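# Seat the round belt in both pulleys' middle grooves

## Task

Put the round belt into the middle groove of each of the two pulleys, running straight between them rather than crossed, and leave it under tension.

## Robot and tools

Robot: two arms, left_arm and right_arm, each ending in a two-finger parallel gripper. Bases in the scene frame (calibrated): left_arm at (+0.043, +0.663, 0) m, right_arm at (+0.028, -0.544, 0) m, both nearly unrotated with +z up. Scene frame: origin at table-top height midway between the arms, +x out over the table, +z up, left_arm on the +y side (image left/right may differ).

Frames. Reported hand poses, velocities and targets for an arm are in that arm's own base frame, as are its wrist camera poses. Fixed cameras and the table use the scene frame. Pose offsets in commands are along the axes of that arm's current Hand target. Gripper axes: fingers point along +z, close along y; a block protrudes about 10 cm toward +x. end_effector_position is the point between the pads when shut; fingertips reach about 19 mm past it closed, 6 mm open.

The 18-number row (used by execute_actions and move): one flat list covering both arms. Numbers 1-9 are left_arm: dx, dy, dz, rx, ry, rz, then gripper position, force_limit, speed. Numbers 10-18 are the same for right_arm. All values lie in [-1, 1]. Pose values are offsets, not poses: they are measured from the arm's Hand target as it stood when the action or move began, along that target's axes. Scale: 1.0 = 0.6 m for dx, dy, dz and 180 degrees for rotation; rx, ry, rz form a single rotation vector. Six zeros re-request the current Hand target. Repeating an offset in a new call moves further. Gripper position: +1 fully open (85 mm), about -0.8 pads touching, -1 closes until blocked. force_limit and speed (both start at +1) set grip strength and finger speed (about 20, 85, 150 mm/s at -1, 0, +1). Always resend the gripper numbers you want kept: 0 is a real command.

execute_actions(actions, cameras): actions is a list of actions; each action is a table of up to 15 rows, one row per 1/30 s step, with the last row held to fill 15 steps. Every row counts from the action's starting Hand target. An empty list just returns state and images.

move(target, speed, blend, stop_force, zero, blocking, cameras): straight-line paths for each gripper toward its offset target. target is one 18-number row or a list of up to 15 rows, each counted from the same starting Hand targets. speed in m/s, 0.002 to 3.2, default 0.25 (rotation up to twice that in rad/s); one value or one per target. blend in m rounds corners in a list. stop_force in N, 4 to 120, ends an arm's path when its wrist sensor feels that much push against its travel; unreliable while the gripper rotates and not sensitive to light pushes. zero (with stop_force, default true) rezeroes moving arms first. blocking=false returns early, not allowed with stop_force. Paths ignore obstacles and the other arm; avoid passing near an arm's own base. Paths cap at 10 s.

wait(seconds 0 to 10): lets time pass holding commands. stop(): brakes a running move. zoom_image(camera, region [x0, y0, x1, y1] pixels, max 504x504): closer view of a camera's latest image. zero_wrist_force(arm): tares that arm's sensor. finished_scene(scene): ends the current scene (give its number); irreversible, so only call when the belt sits correctly without help.

Cameras (672x504 each): cam_high, cam_low, cam_drive, cam_grooves, cam_left_wrist, cam_right_wrist. cameras=[] returns none; omitted or ["all"] returns all.

Results: per arm, end_effector_position (m), quat_wxyz, velocities, Joint positions/torques, Wrist force and torque (in the gripper's axes, plus a peak line), Hand target (last commanded pose after clipping) and Tool commands. object_status: 0 moving, 1 blocked while opening, 2 blocked while closing (a grip), 3 reached requested position or pads met. position_measured counts: 3 open, ~78 = 60 mm, 130 = 40 mm, 180 = 20 mm, 230 shut. A move adds a 'move:' line: done, off_target, moving, held or fault, plus limits such as paced (pose clipped) or held (steps withheld). Joint velocities 'within noise' means the arm is still. Grippers often stop short of the Hand target; send the gap as an offset.

Control notes: commanded orientation is clipped to within 32 degrees of the current one per step; joint speeds are limited, so big moves may lag.

Hazards: a contact force near 150 N or excessive joint torque (limits 303, 303, 138, 49.6, 49.6, 49.6 N m) stops the arm for 10 s; arms are stiff, so aiming even slightly beyond a firm contact can trigger this. Avoid arm-to-arm contact and closing a gripper on the other arm's fingers. Do not knock things off the table, drop parts, slam, or grip hard on parts still resting on something. Long stretched or strained poses heat motors and can lock an arm for 30-60 s.

Each tool is called after ">>>" as name([rows], argument=value, ...), one row to a line, values as JSON.

## Session

>>> execute_actions(actions=[])

Scene clock: 0.00 s.
left_arm: end_effector_position=(+0.6143, -0.4925, +0.1334) position_measured=3 object_status=3 end_effector_quat_wxyz=(-0.359, +0.063, +0.902, -0.232) | right_arm: end_effector_position=(+0.8290, -0.1027, +0.2502) position_measured=3 object_status=3 end_effector_quat_wxyz=(-0.004, +0.485, +0.874, -0.003)
Joint positions: left_arm=[-0.643 -1.037 1.677 -1.745 -2.353 -0.309] | right_arm=[3.228 -1.865 -1.695 -1.162 1.571 1.1]
Joint velocities: within noise
Joint torques (N m): no reading
Motor temperatures (°C): left_arm=[39 29 28 34 38 43] | right_arm=[29 34 30 39 39 36]
Wrist force (N): no reading
Wrist torque (N m): no reading
Wrist force, peak (N): no reading
Hand target: left_arm +0.6143, -0.4925, +0.1334; -0.359, +0.063, +0.902, -0.232 | right_arm +0.8290, -0.1027, +0.2502; -0.004, +0.485, +0.874, -0.003
Tool commands: left_gripper/position=+1.0 left_gripper/force_limit=+1.0 left_gripper/speed=+1.0 right_gripper/position=+1.0 right_gripper/force_limit=+1.0 right_gripper/speed=+1.0

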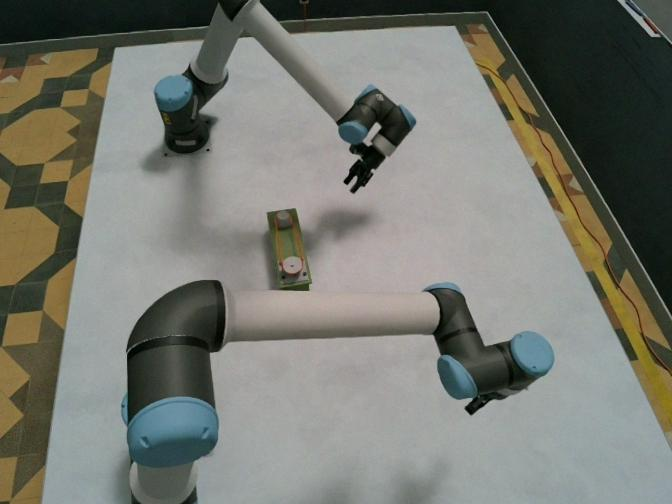

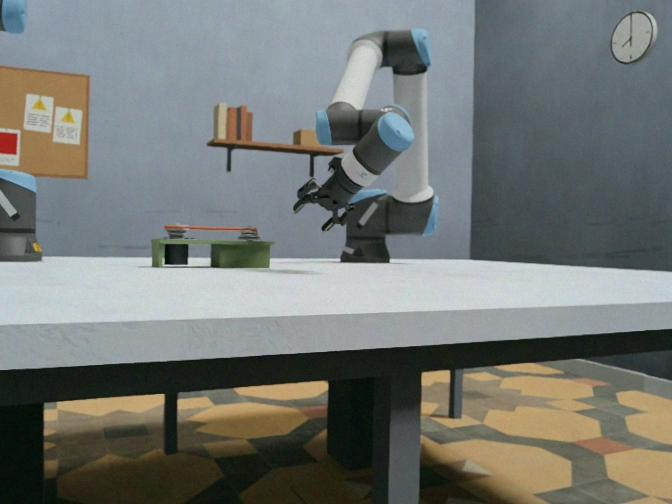

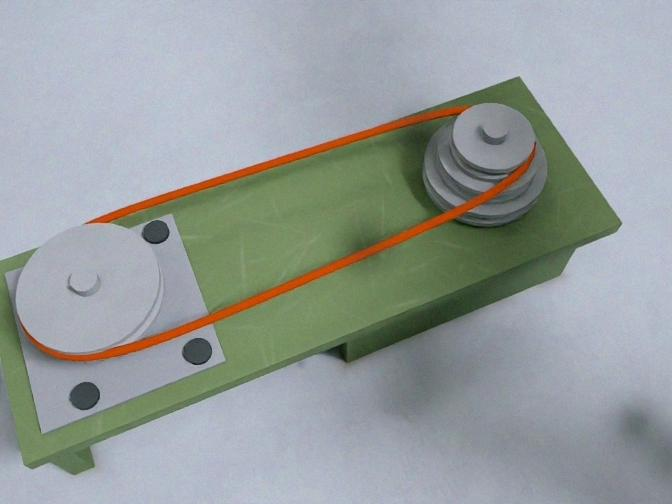

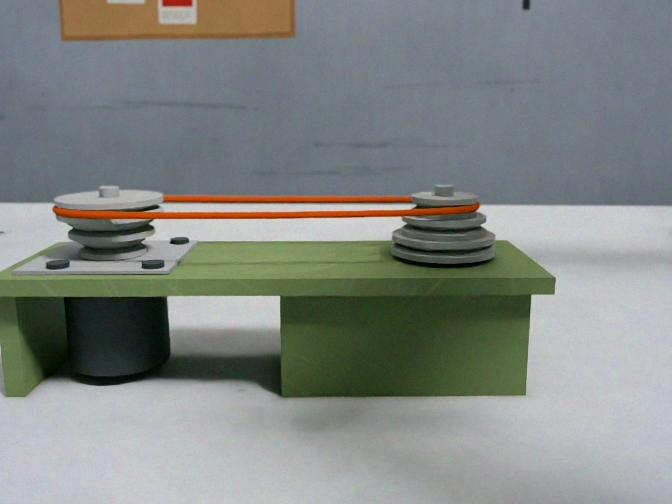

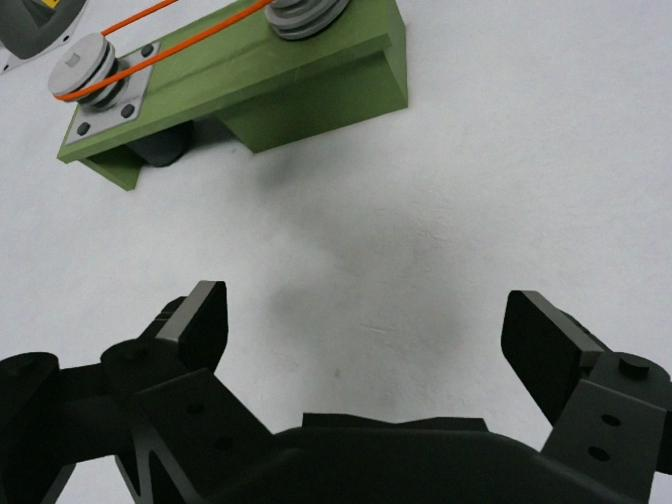

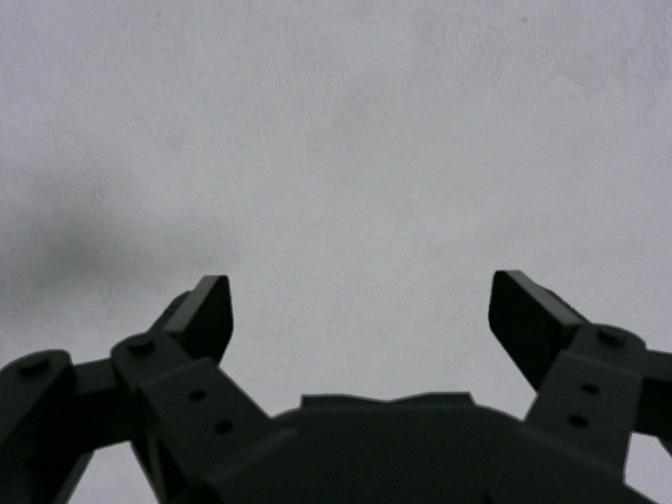

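>>> zoom_image(camera="cam_grooves", region=[30, 170, 200, 297])

>>> zoom_image(camera="cam_grooves", region=[370, 170, 540, 297])

>>> zoom_image(camera="cam_drive", region=[400, 80, 600, 240])

>>> zoom_image(camera="cam_high", region=[230, 180, 390, 310])

>>> zoom_image(camera="cam_low", region=[130, 170, 370, 310])

Scaled by 2.965 from the camera's 672x504 image, which has a finer 960x720 frame.

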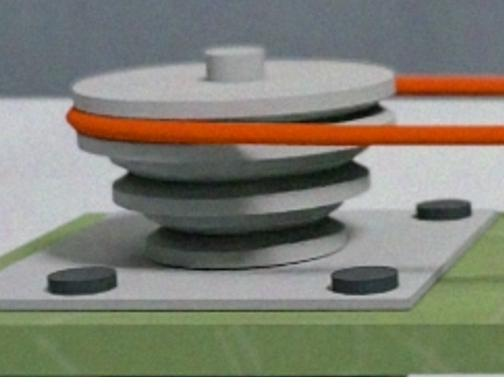

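Scaled by 2.965 from the camera's 672x504 image, which has a finer 960x720 frame.

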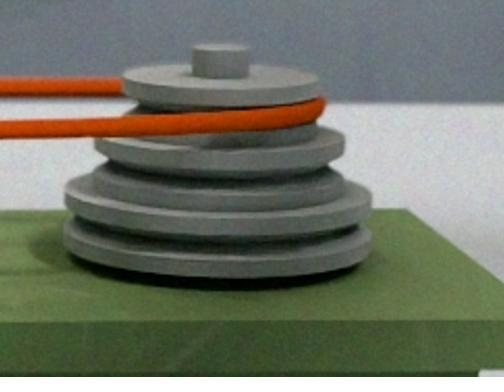

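Scaled by 2.520 from the camera's 672x504 image, which has a finer 960x720 frame.

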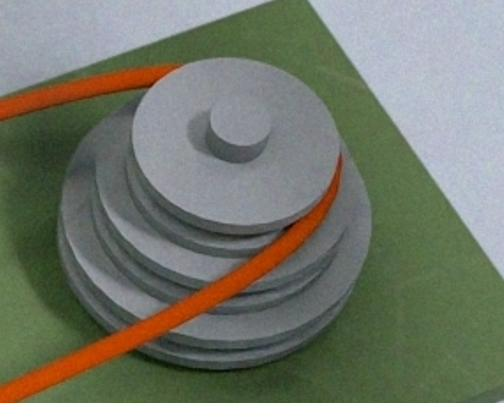

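Scaled by 3.150 from the camera's 672x504 image, which has a finer 960x720 frame.

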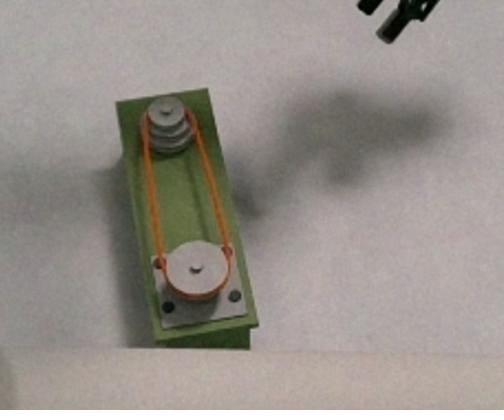

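Scaled by 2.100 from the camera's 672x504 image, which has a finer 960x720 frame.

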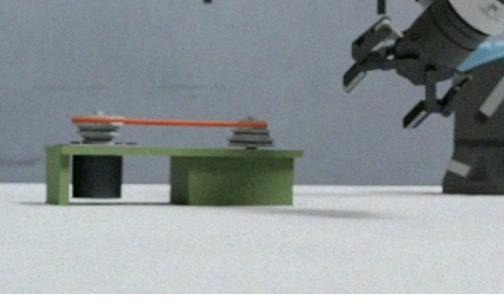

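>>> zoom_image(camera="cam_drive", region=[0, 200, 240, 440])

>>> zoom_image(camera="cam_left_wrist", region=[40, 0, 420, 200])

Scaled by 2.100 from the camera's 672x504 image, which has a finer 960x720 frame.

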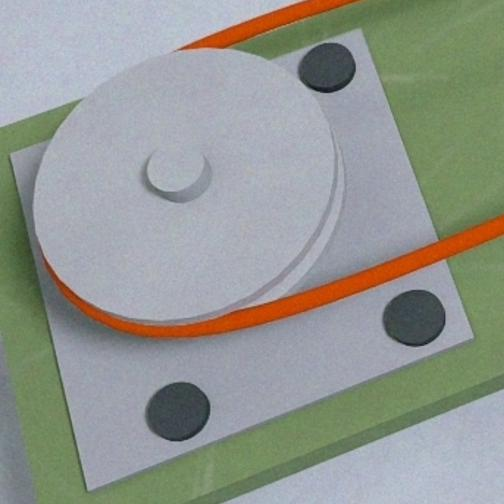

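Scaled by 1.326 from the camera's 672x504 image, which has a finer 960x720 frame.

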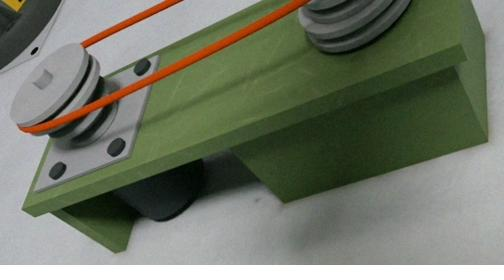

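>>> move(target=[0.473,-0.393,-0.005,-0.153,-0.236,-0.0415,1,1,1,0,0,0,0,0,0,1,1,1])

Scene clock: 4.17 s.
left_arm: end_effector_position=(+0.4208, -0.6206, +0.4204) position_measured=3 object_status=3 end_effector_quat_wxyz=(-0.001, +0.000, +1.000, +0.000) | right_arm: end_effector_position=(+0.8290, -0.1027, +0.2502) position_measured=3 object_status=3 end_effector_quat_wxyz=(-0.004, +0.485, +0.874, -0.003)
Joint positions: left_arm=[-1.209 -1.497 1.65 -1.722 -1.572 -1.208] | right_arm=[3.228 -1.865 -1.695 -1.162 1.571 1.1]
Joint velocities: within noise
Joint torques (N m): left_arm=[-15.3 -35.52 -48.76 -2.5 2.02 -2.73] | right_arm=[2.73 74.16 43.62 4.19 -0.09 0.29]
Motor temperatures (°C): left_arm=[39 29 28 34 38 43] | right_arm=[29 34 30 39 39 36]
Wrist force (N): left_arm=[3.0 -0.1 1.5] | right_arm=[-0.1 0.2 0.4]
Wrist torque (N m): left_arm=[-0.09 -0.51 0.03] | right_arm=[0.06 0.02 -0.01]
Wrist force, peak (N): left_arm=[5.5 -1.7 -1.3] | right_arm=[0.0 -0.2 1.3]
Hand target: left_arm +0.4208, -0.6206, +0.4203; -0.001, +0.000, +1.000, +0.001 | right_arm +0.8290, -0.1027, +0.2502; -0.004, +0.485, +0.874, -0.003
Off the commanded pose: left_arm 0.000 m, 0 deg | right_arm 0.000 m, 0 deg.
move: done

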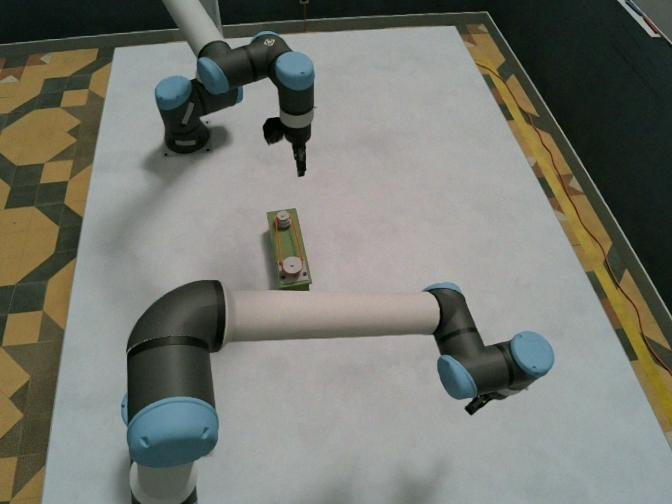

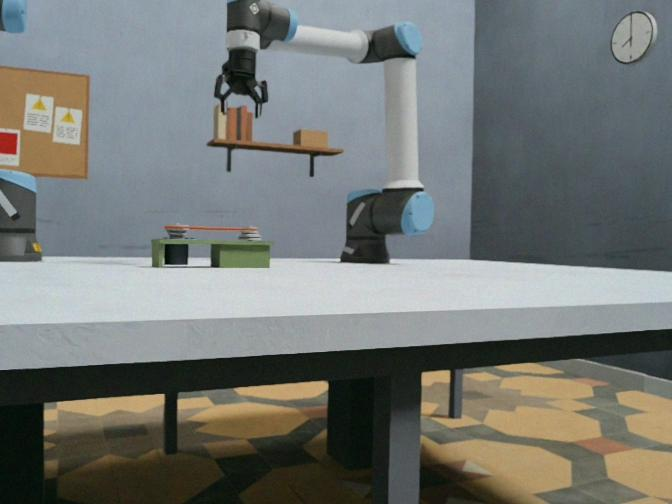

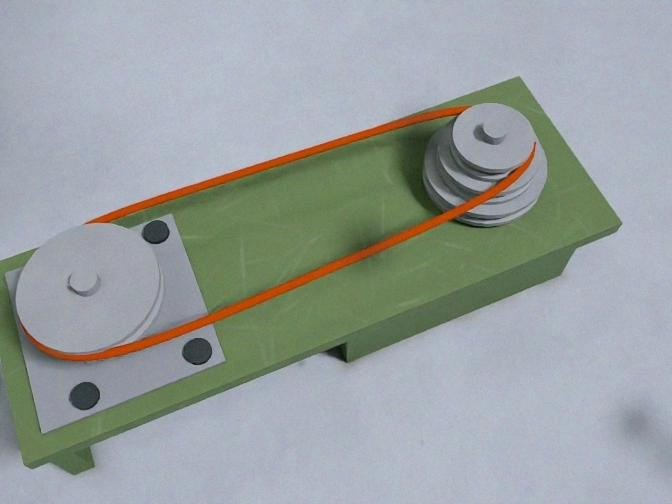

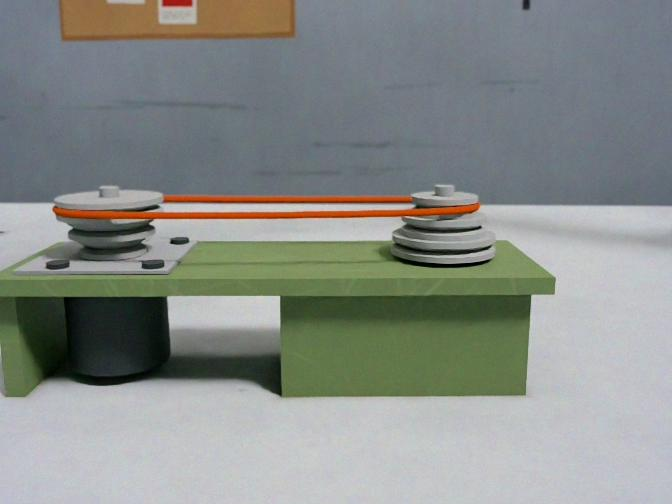

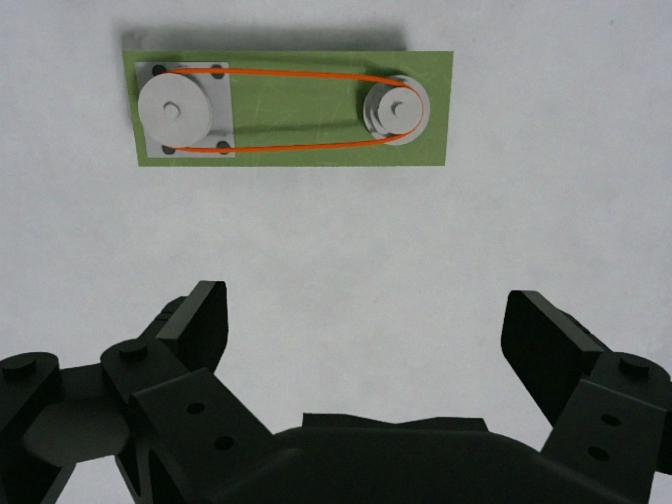

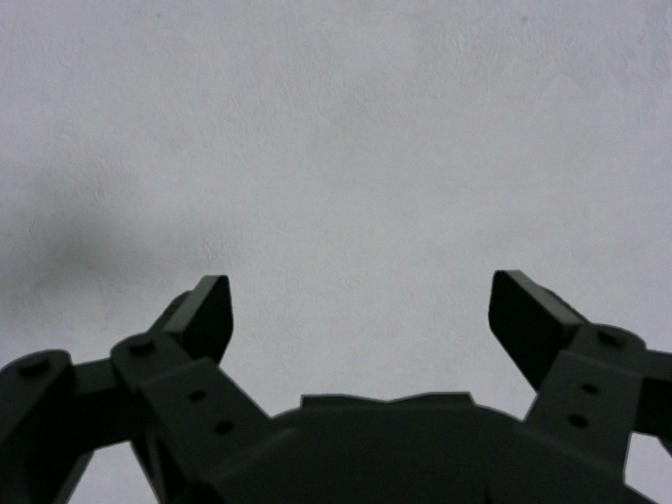

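>>> move(target=[0.1667,0,0,0,0,0,1,1,1,0,0,0,0,0,0,1,1,1], cameras=["cam_left_wrist"])

>>> move(target=[-0.25,0,0.1667,0,0,0,1,1,1,0,0,0,0,0,0,1,1,1], cameras=["cam_left_wrist","cam_high"])

Scene clock: 5.30 s.
left_arm: end_effector_position=(+0.3208, -0.6206, +0.4205) position_measured=3 object_status=3 end_effector_quat_wxyz=(-0.001, +0.000, +1.000, +0.001) | right_arm: end_effector_position=(+0.8290, -0.1027, +0.2502) position_measured=3 object_status=3 end_effector_quat_wxyz=(-0.004, +0.485, +0.874, -0.003)
Joint positions: left_arm=[-1.345 -1.583 1.739 -1.725 -1.573 -1.345] | right_arm=[3.228 -1.865 -1.695 -1.162 1.571 1.1]
Joint velocities: within noise
Joint torques (N m): left_arm=[-16.66 -44.07 -54.8 -4.19 2.48 -1.85] | right_arm=[0.85 75.22 45.13 3.98 0.05 0.27]
Motor temperatures (°C): left_arm=[39 29 28 34 38 43] | right_arm=[29 34 30 39 39 36]
Wrist force (N): left_arm=[2.9 -0.2 1.7] | right_arm=[-0.4 0.0 0.5]
Wrist torque (N m): left_arm=[-0.04 -0.49 0.03] | right_arm=[0.03 0.09 -0.01]
Wrist force, peak (N): left_arm=[6.6 -0.2 1.8] | right_arm=[-0.2 -0.1 0.9]
Hand target: left_arm +0.3208, -0.6206, +0.4205; -0.001, +0.000, +1.000, +0.001 | right_arm +0.8290, -0.1027, +0.2502; -0.004, +0.485, +0.874, -0.003
Off the commanded pose: left_arm 0.000 m, 0 deg | right_arm 0.000 m, 0 deg.
move: done
Images, in order (width x height): cam_left_wrist 672x504.

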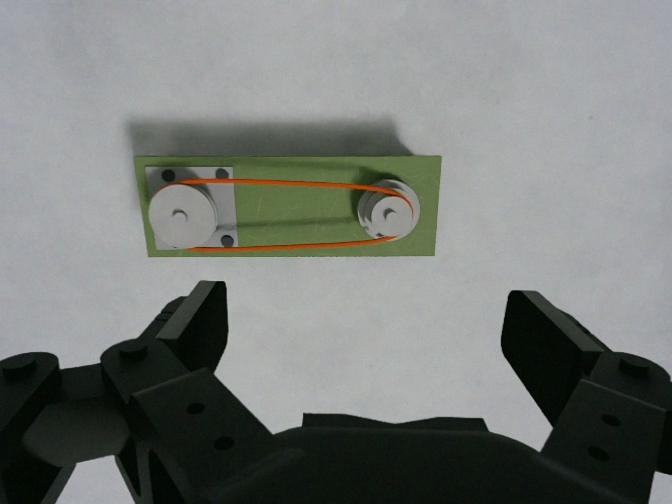

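Scene clock: 6.50 s.
left_arm: end_effector_position=(+0.4706, -0.6206, +0.3203) position_measured=3 object_status=3 end_effector_quat_wxyz=(-0.001, +0.000, +1.000, +0.001) | right_arm: end_effector_position=(+0.8290, -0.1027, +0.2502) position_measured=3 object_status=3 end_effector_quat_wxyz=(-0.004, +0.485, +0.874, -0.003)
Joint positions: left_arm=[-1.147 -1.411 1.733 -1.891 -1.572 -1.147] | right_arm=[3.228 -1.865 -1.695 -1.162 1.571 1.1]
Joint velocities: within noise
Joint torques (N m): left_arm=[12.89 -50.62 -32.02 -5.6 -3.32 1.38] | right_arm=[0.62 75.55 44.51 3.73 0.21 0.19]
Motor temperatures (°C): left_arm=[39 29 28 34 38 43] | right_arm=[29 34 30 39 39 36]
Wrist force (N): left_arm=[2.5 -0.2 1.9] | right_arm=[0.1 -0.2 0.6]
Wrist torque (N m): left_arm=[-0.05 -0.46 0.01] | right_arm=[0.00 -0.01 -0.01]
Wrist force, peak (N): left_arm=[5.8 -0.2 -1.5] | right_arm=[0.1 -0.4 1.1]
Hand target: left_arm +0.4706, -0.6205, +0.3202; -0.001, +0.000, +1.000, +0.001 | right_arm +0.8290, -0.1027, +0.2502; -0.004, +0.485, +0.874, -0.003
Off the commanded pose: left_arm 0.000 m, 0 deg | right_arm 0.000 m, 0 deg.
move: done
Images, in order (width x height): cam_high 672x504, cam_left_wrist 672x504.

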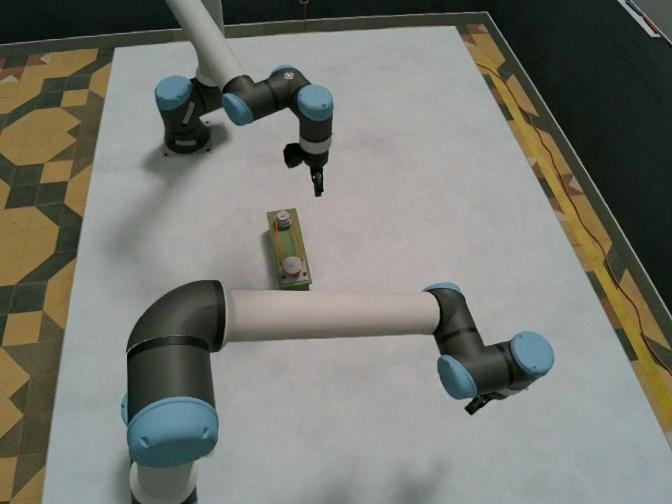

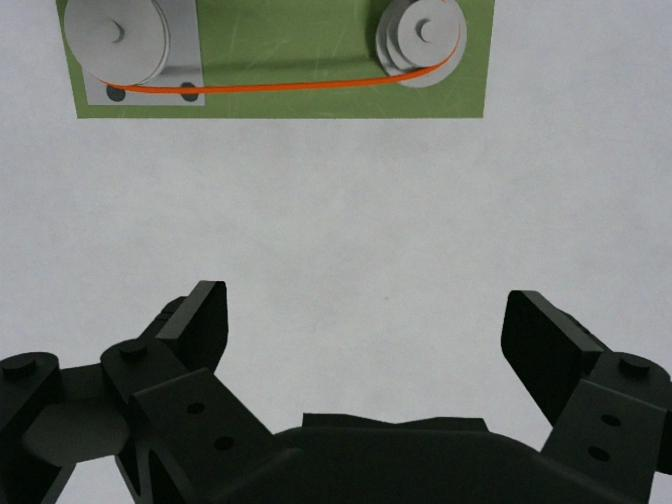

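>>> move(target=[0.171,-0.1367,0.2003,0,0,0.5,1,1,1,0,0,0,0,0,0,1,1,1])

Scene clock: 11.07 s.
left_arm: end_effector_position=(+0.3676, -0.7024, +0.1999) position_measured=3 object_status=3 end_effector_quat_wxyz=(-0.001, +0.707, +0.707, +0.000) | right_arm: end_effector_position=(+0.8290, -0.1027, +0.2502) position_measured=3 object_status=3 end_effector_quat_wxyz=(-0.004, +0.485, +0.874, -0.003)
Joint positions: left_arm=[-1.309 -1.306 1.834 -2.097 -1.572 0.261] | right_arm=[3.228 -1.865 -1.695 -1.162 1.571 1.1]
Joint velocities: within noise
Joint torques (N m): left_arm=[16.53 -91.07 -49.8 -3.23 -2.18 2.64] | right_arm=[1.04 77.18 44.51 3.57 0.02 0.28]
Motor temperatures (°C): left_arm=[39 29 28 34 38 43] | right_arm=[29 34 30 39 39 36]
Wrist force (N): left_arm=[2.9 0.3 1.8] | right_arm=[-0.1 -0.1 0.3]
Wrist torque (N m): left_arm=[0.02 -0.50 0.03] | right_arm=[0.01 0.04 -0.01]
Wrist force, peak (N): left_arm=[3.0 -0.1 2.0] | right_arm=[-0.1 -0.2 1.0]
Hand target: left_arm +0.3677, -0.7024, +0.2001; -0.001, +0.707, +0.707, +0.000 | right_arm +0.8290, -0.1027, +0.2502; -0.004, +0.485, +0.874, -0.003
Off the commanded pose: left_arm 0.000 m, 0 deg | right_arm 0.000 m, 0 deg.
move: done

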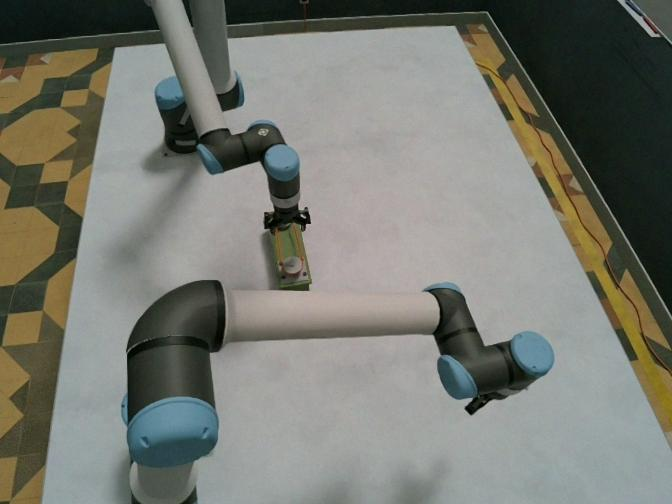

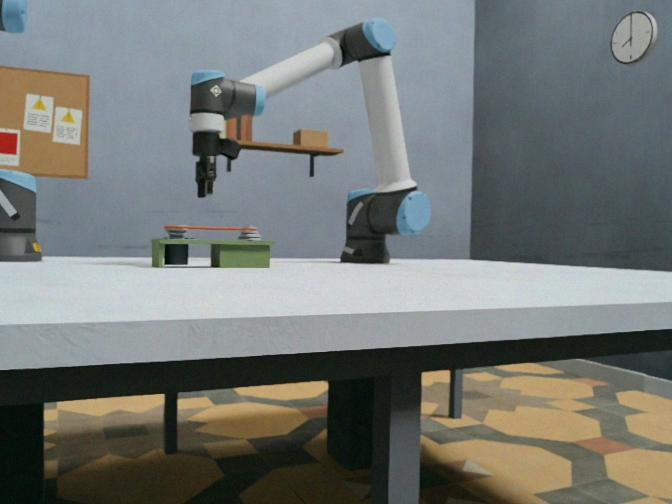

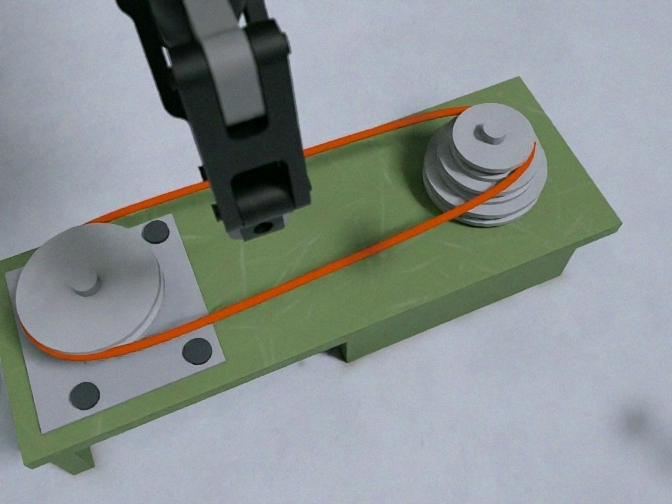

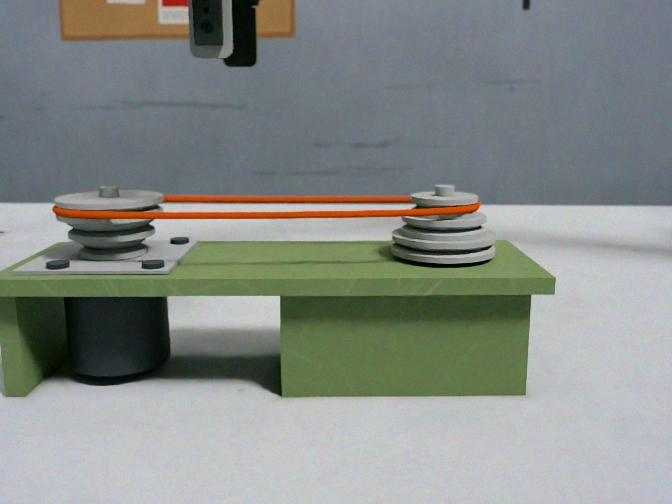

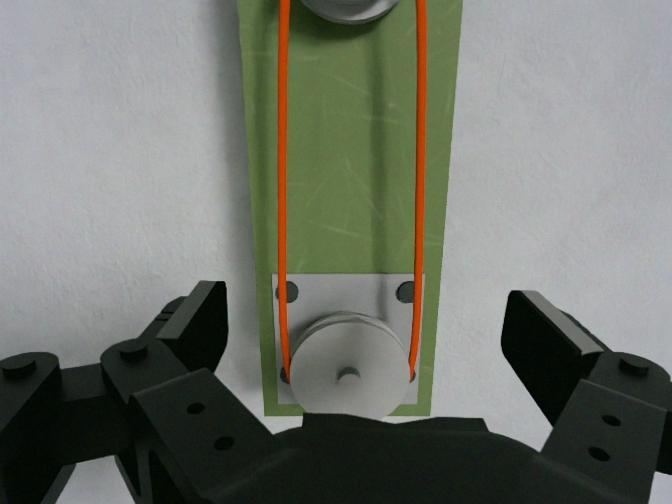

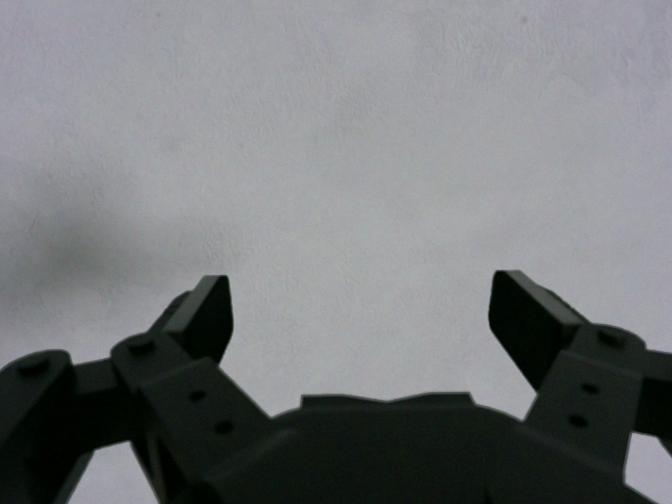

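>>> move(target=[0.0207,0,0.0833,0,0,0,1,1,1,0,0,0,0,0,0,1,1,1], cameras=["cam_grooves","cam_left_wrist","cam_drive"])

>>> zoom_image(camera="cam_grooves", region=[40, 80, 340, 300])

Scene clock: 12.27 s.
left_arm: end_effector_position=(+0.3677, -0.6898, +0.1500) position_measured=3 object_status=3 end_effector_quat_wxyz=(-0.001, +0.707, +0.707, +0.000) | right_arm: end_effector_position=(+0.8290, -0.1027, +0.2502) position_measured=3 object_status=3 end_effector_quat_wxyz=(-0.004, +0.485, +0.874, -0.003)
Joint positions: left_arm=[-1.305 -1.276 1.897 -2.19 -1.572 0.266] | right_arm=[3.228 -1.865 -1.695 -1.162 1.571 1.1]
Joint velocities: within noise
Joint torques (N m): left_arm=[1.32 -89.43 -48.71 -5.59 0.9 -0.23] | right_arm=[-0.48 79.91 46.38 3.1 -0.28 0.12]
Motor temperatures (°C): left_arm=[39 29 28 34 38 43] | right_arm=[29 34 30 39 39 36]
Wrist force (N): left_arm=[2.7 0.0 1.7] | right_arm=[-0.1 -0.3 0.3]
Wrist torque (N m): left_arm=[-0.02 -0.48 0.02] | right_arm=[-0.03 0.04 -0.01]
Wrist force, peak (N): left_arm=[3.5 0.0 3.6] | right_arm=[0.2 -0.1 1.1]
Hand target: left_arm +0.3676, -0.6899, +0.1501; -0.001, +0.707, +0.707, +0.000 | right_arm +0.8290, -0.1027, +0.2502; -0.004, +0.485, +0.874, -0.003
Off the commanded pose: left_arm 0.000 m, 0 deg | right_arm 0.000 m, 0 deg.
move: done
Images, in order (width x height): cam_drive 672x504, cam_grooves 672x504, cam_left_wrist 672x504.

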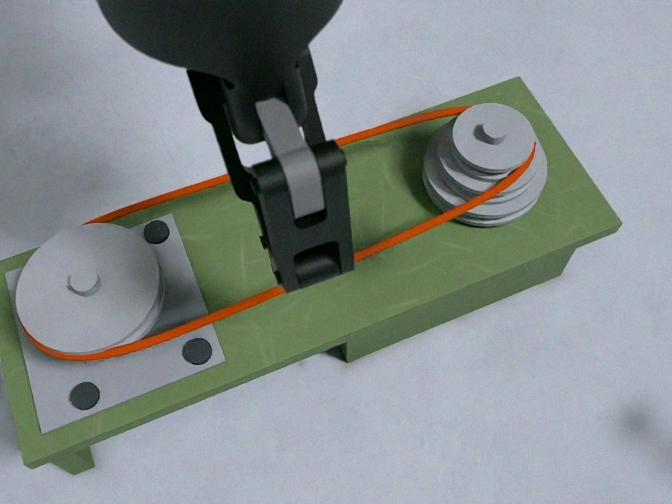

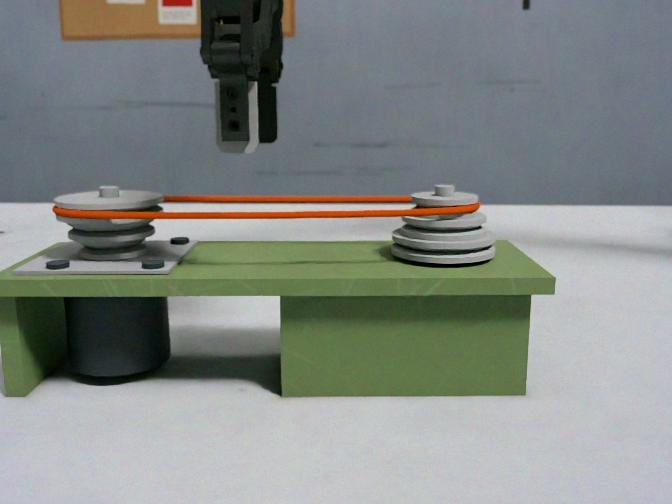

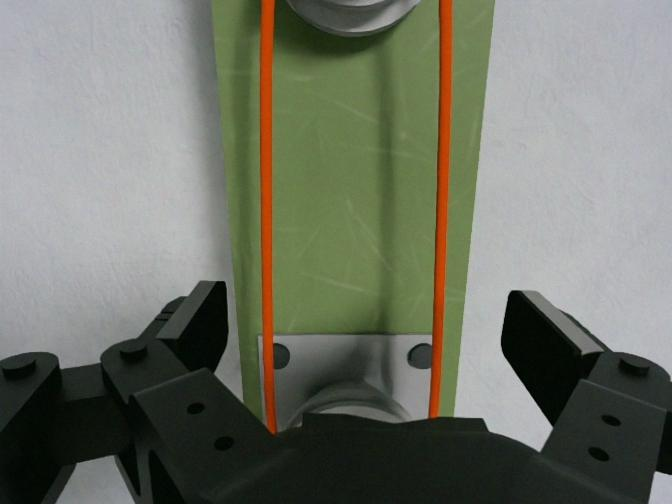

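Scaled by 1.680 from the camera's 672x504 image, which has a finer 960x720 frame.

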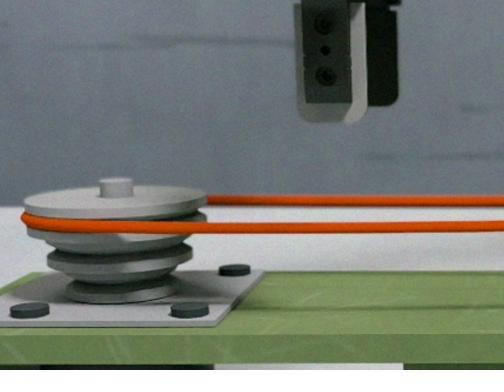

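>>> move(target=[0,-0.001,0.0733,0,0,0,1,1,1,0,0,0,0,0,0,1,1,1], speed=0.06, stop_force=8, cameras=["cam_grooves","cam_left_wrist","cam_drive"])

>>> zoom_image(camera="cam_grooves", region=[40, 80, 340, 300])

Scene clock: 14.43 s.
left_arm: end_effector_position=(+0.3669, -0.6898, +0.1062) position_measured=3 object_status=3 end_effector_quat_wxyz=(-0.001, +0.707, +0.707, +0.000) | right_arm: end_effector_position=(+0.8290, -0.1027, +0.2502) position_measured=3 object_status=3 end_effector_quat_wxyz=(-0.004, +0.485, +0.874, -0.003)
Joint positions: left_arm=[-1.306 -1.23 1.929 -2.268 -1.572 0.265] | right_arm=[3.228 -1.865 -1.695 -1.162 1.571 1.1]
Joint velocities: within noise
Joint torques (N m): left_arm=[-6.66 -93.22 -48.12 -6.31 2 -0.55] | right_arm=[-1.65 79.2 46.38 2.74 -0.15 0.27]
Motor temperatures (°C): left_arm=[39 29 28 34 38 43] | right_arm=[29 34 30 39 39 36]
Wrist force (N): left_arm=[2.8 0.0 1.2] | right_arm=[-0.3 0.0 0.2]
Wrist torque (N m): left_arm=[0.00 -0.48 0.02] | right_arm=[0.04 0.07 -0.01]
Wrist force, peak (N): left_arm=[2.9 0.0 3.1] | right_arm=[-0.3 -0.3 1.2]
Hand target: left_arm +0.3670, -0.6898, +0.1062; -0.001, +0.707, +0.707, +0.000 | right_arm +0.8290, -0.1027, +0.2502; -0.004, +0.485, +0.874, -0.003
Off the commanded pose: left_arm 0.000 m, 0 deg | right_arm 0.000 m, 0 deg.
move: done
Images, in order (width x height): cam_drive 672x504, cam_grooves 672x504, cam_left_wrist 672x504.

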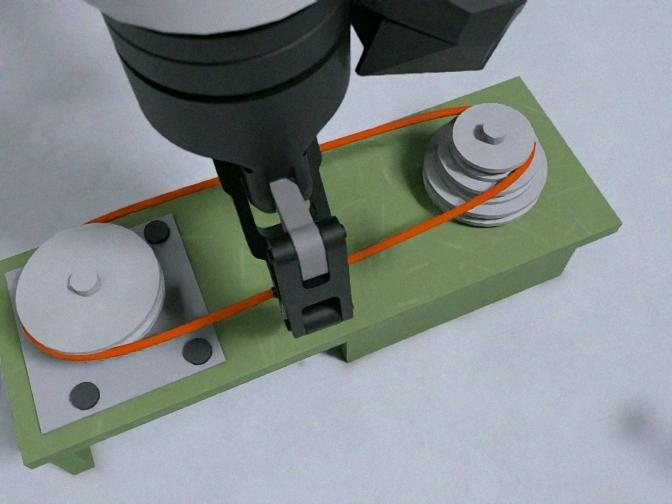

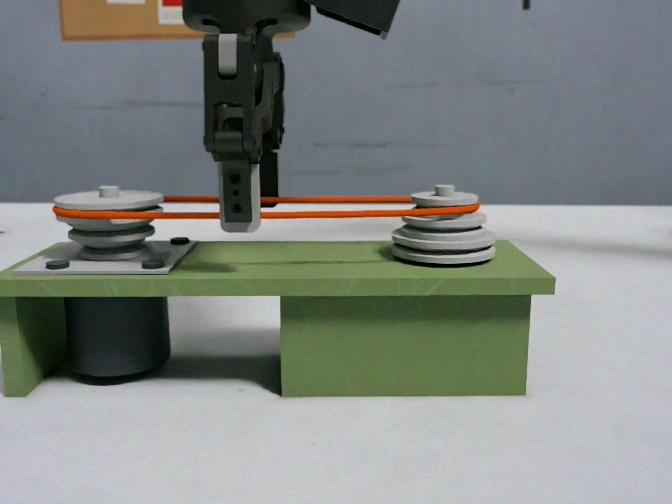

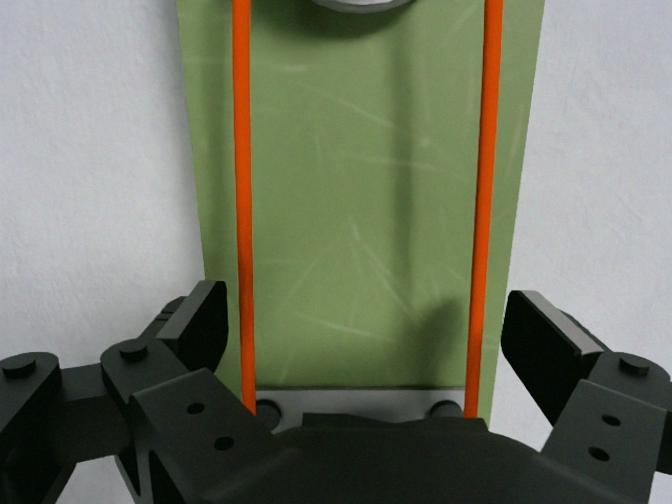

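Scaled by 1.680 from the camera's 672x504 image, which has a finer 960x720 frame.

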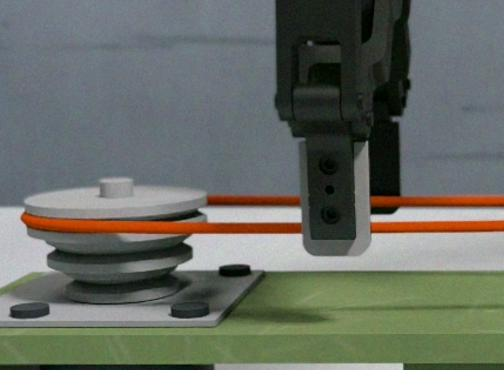

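>>> move(target=[0,0,-0.0083,0,0,0,1,0,-1,0,0,0,0,0,0,1,1,1], cameras=[])

>>> move(target=[0,0,0,0,0,0,-1,0,-1,0,0,0,0,0,0,1,1,1], cameras=["cam_grooves","cam_left_wrist","cam_drive"])

>>> zoom_image(camera="cam_grooves", region=[40, 80, 340, 300])

Scene clock: 15.30 s.
left_arm: end_effector_position=(+0.3670, -0.6899, +0.1112) position_measured=3 object_status=3 end_effector_quat_wxyz=(-0.001, +0.707, +0.707, +0.000) | right_arm: end_effector_position=(+0.8290, -0.1027, +0.2502) position_measured=3 object_status=3 end_effector_quat_wxyz=(-0.004, +0.485, +0.874, -0.003)
Joint positions: left_arm=[-1.306 -1.235 1.925 -2.259 -1.572 0.265] | right_arm=[3.228 -1.865 -1.695 -1.162 1.571 1.1]
Joint velocities: within noise
Joint torques (N m): left_arm=[-0.26 -77.14 -45.88 -5.78 1.94 0.29] | right_arm=[-2.98 80.27 46.61 2.91 0 0.29]
Motor temperatures (°C): left_arm=[39 29 28 34 38 43] | right_arm=[29 34 30 39 39 36]
Wrist force (N): left_arm=[2.7 -0.1 1.5] | right_arm=[-0.1 -0.3 1.0]
Wrist torque (N m): left_arm=[-0.02 -0.47 0.02] | right_arm=[-0.01 0.04 0.00]
Wrist force, peak (N): left_arm=[3.1 0.0 1.8] | right_arm=[-0.2 -0.4 1.0]
Hand target: left_arm +0.3670, -0.6898, +0.1111; -0.001, +0.707, +0.707, +0.000 | right_arm +0.8290, -0.1027, +0.2502; -0.004, +0.485, +0.874, -0.003
Off the commanded pose: left_arm 0.000 m, 0 deg | right_arm 0.000 m, 0 deg.
move: done
No camera images: "cameras" was empty.

Scene clock: 19.90 s.
left_arm: end_effector_position=(+0.3670, -0.6898, +0.1111) position_measured=224 object_status=0 end_effector_quat_wxyz=(-0.001, +0.707, +0.707, +0.000) | right_arm: end_effector_position=(+0.8290, -0.1027, +0.2502) position_measured=3 object_status=3 end_effector_quat_wxyz=(-0.004, +0.485, +0.874, -0.003)
Joint positions: left_arm=[-1.306 -1.235 1.926 -2.259 -1.572 0.265] | right_arm=[3.228 -1.865 -1.695 -1.162 1.571 1.1]
Joint velocities: within noise
Joint torques (N m): left_arm=[12.66 -48.56 -30.56 -4.17 1.99 1.09] | right_arm=[-1.63 81.36 47.67 2.51 0.2 0.17]
Motor temperatures (°C): left_arm=[39 29 28 34 38 43] | right_arm=[29 34 30 39 39 36]
Wrist force (N): left_arm=[5.0 -0.5 -1.1] | right_arm=[-0.1 0.1 0.4]
Wrist torque (N m): left_arm=[0.04 -0.48 0.01] | right_arm=[0.06 0.03 -0.01]
Wrist force, peak (N): left_arm=[5.3 -0.6 0.0] | right_arm=[-0.1 -0.1 1.1]
Hand target: left_arm +0.3670, -0.6898, +0.1111; -0.001, +0.707, +0.707, +0.000 | right_arm +0.8290, -0.1027, +0.2502; -0.004, +0.485, +0.874, -0.003
Off the commanded pose: left_arm 0.000 m, 0 deg | right_arm 0.000 m, 0 deg.
move: done
Images, in order (width x height): cam_drive 672x504, cam_grooves 672x504, cam_left_wrist 672x504.

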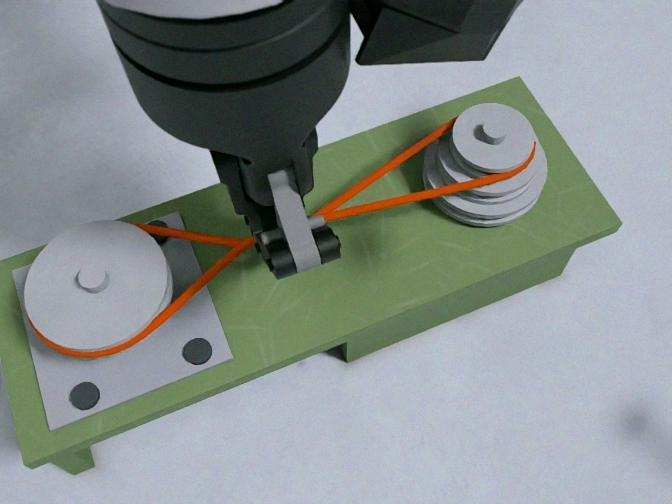

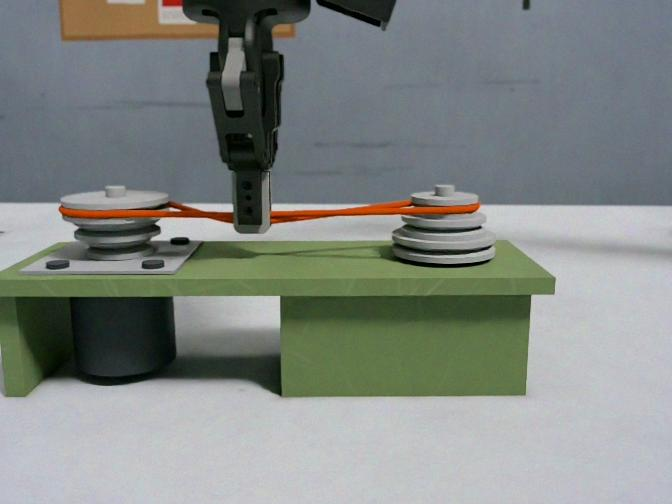

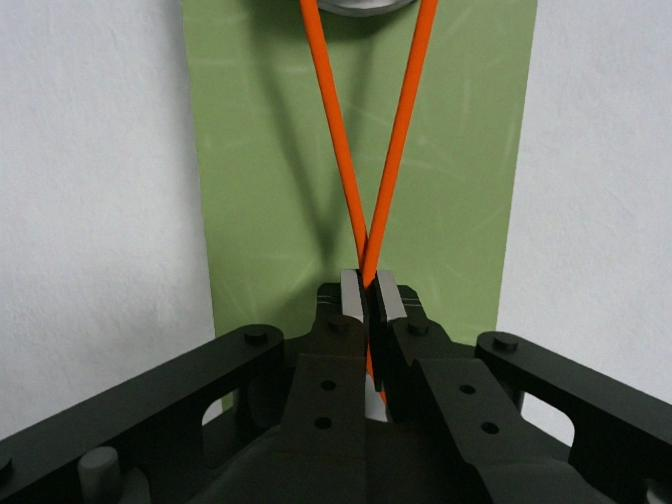

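Scaled by 1.680 from the camera's 672x504 image, which has a finer 960x720 frame.

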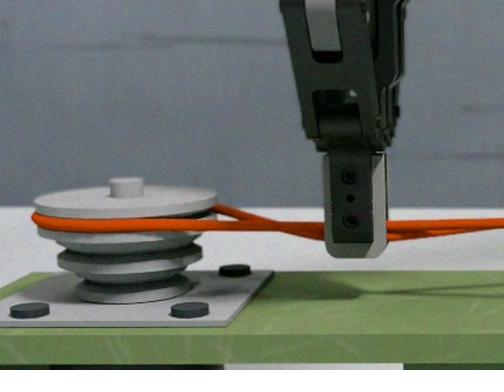

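>>> move(target=[0,0,0,0,0,0,1,0,-0.6,0,0,0,0,0,0,1,1,1], cameras=["cam_drive"])

>>> move(target=[0,0,-0.1,0,0,0,1,0,-0.6,0,0,0,0,0,0,1,1,1], cameras=["cam_grooves","cam_left_wrist","cam_drive"])

Scene clock: 22.57 s.
left_arm: end_effector_position=(+0.3670, -0.6898, +0.1111) position_measured=3 object_status=3 end_effector_quat_wxyz=(-0.001, +0.707, +0.707, +0.000) | right_arm: end_effector_position=(+0.8290, -0.1027, +0.2502) position_measured=3 object_status=3 end_effector_quat_wxyz=(-0.004, +0.485, +0.874, -0.003)
Joint positions: left_arm=[-1.306 -1.235 1.926 -2.259 -1.572 0.265] | right_arm=[3.228 -1.865 -1.695 -1.162 1.571 1.1]
Joint velocities: within noise
Joint torques (N m): left_arm=[12.98 -51.04 -31.22 -5.12 2.11 0.78] | right_arm=[-1.66 83.71 47.78 2.22 0.12 0.11]
Motor temperatures (°C): left_arm=[39 29 28 34 38 43] | right_arm=[29 34 30 39 39 36]
Wrist force (N): left_arm=[2.7 -0.2 1.8] | right_arm=[-0.3 0.1 0.9]
Wrist torque (N m): left_arm=[-0.03 -0.47 0.03] | right_arm=[0.05 0.06 -0.01]
Wrist force, peak (N): left_arm=[6.6 -0.4 0.6] | right_arm=[0.5 0.1 1.2]
Hand target: left_arm +0.3670, -0.6898, +0.1111; -0.001, +0.707, +0.707, +0.000 | right_arm +0.8290, -0.1027, +0.2502; -0.004, +0.485, +0.874, -0.003
Off the commanded pose: left_arm 0.000 m, 0 deg | right_arm 0.000 m, 0 deg.
move: done
Images, in order (width x height): cam_drive 672x504.

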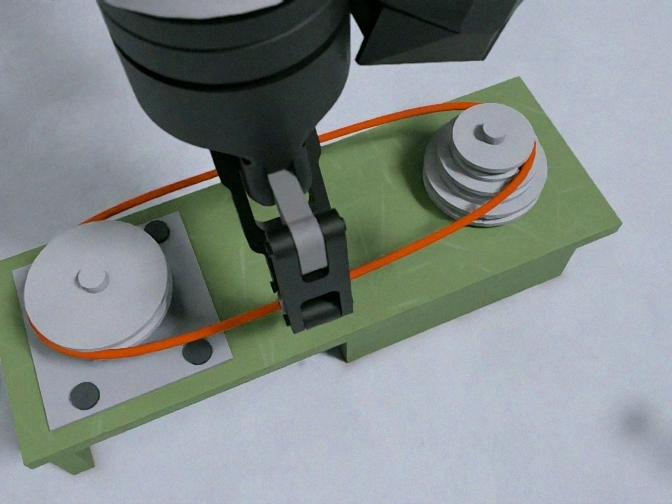

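Scene clock: 23.40 s.
left_arm: end_effector_position=(+0.3671, -0.6900, +0.1713) position_measured=3 object_status=3 end_effector_quat_wxyz=(-0.001, +0.707, +0.707, +0.000) | right_arm: end_effector_position=(+0.8290, -0.1027, +0.2502) position_measured=3 object_status=3 end_effector_quat_wxyz=(-0.004, +0.485, +0.874, -0.003)
Joint positions: left_arm=[-1.306 -1.297 1.881 -2.153 -1.572 0.265] | right_arm=[3.228 -1.865 -1.695 -1.162 1.571 1.1]
Joint velocities: within noise
Joint torques (N m): left_arm=[16.85 -59.74 -29.91 -3.71 1.8 1.79] | right_arm=[-0.42 84.06 48.4 2.15 0.04 0.36]
Motor temperatures (°C): left_arm=[39 29 28 34 38 43] | right_arm=[29 34 30 39 39 36]
Wrist force (N): left_arm=[2.9 0.1 1.7] | right_arm=[0.0 -0.1 0.4]
Wrist torque (N m): left_arm=[-0.01 -0.50 0.02] | right_arm=[0.02 0.01 -0.01]
Wrist force, peak (N): left_arm=[3.3 -0.3 4.2] | right_arm=[0.3 0.2 1.1]
Hand target: left_arm +0.3671, -0.6899, +0.1711; -0.001, +0.707, +0.707, +0.000 | right_arm +0.8290, -0.1027, +0.2502; -0.004, +0.485, +0.874, -0.003
Off the commanded pose: left_arm 0.000 m, 0 deg | right_arm 0.000 m, 0 deg.
move: done
Images, in order (width x height): cam_drive 672x504, cam_grooves 672x504, cam_left_wrist 672x504.

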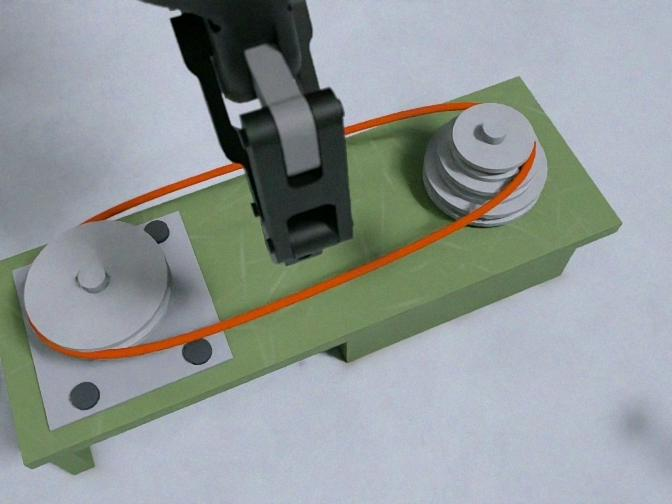

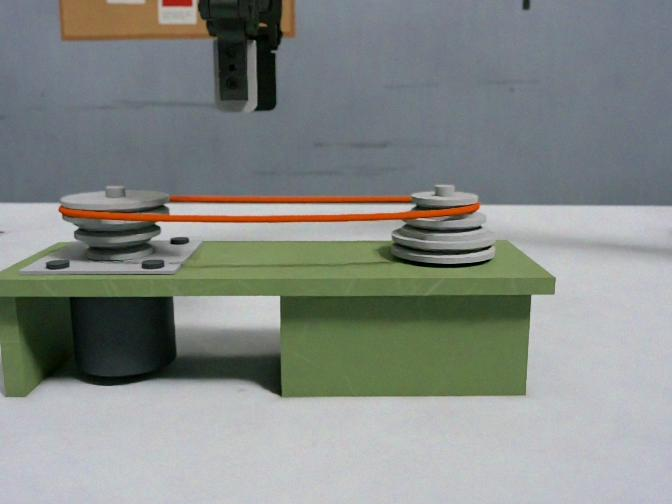

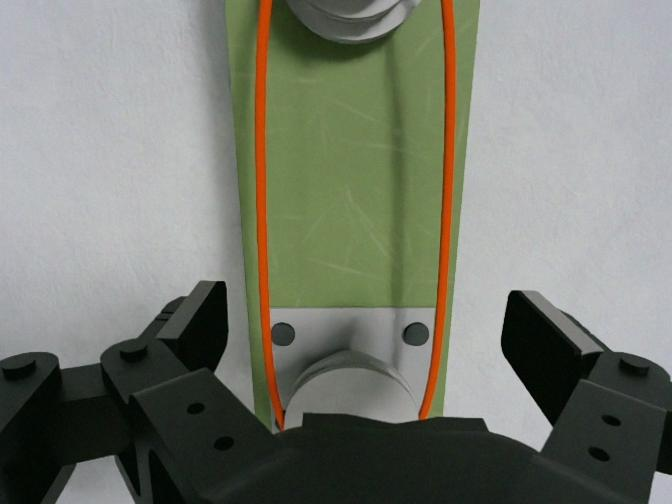

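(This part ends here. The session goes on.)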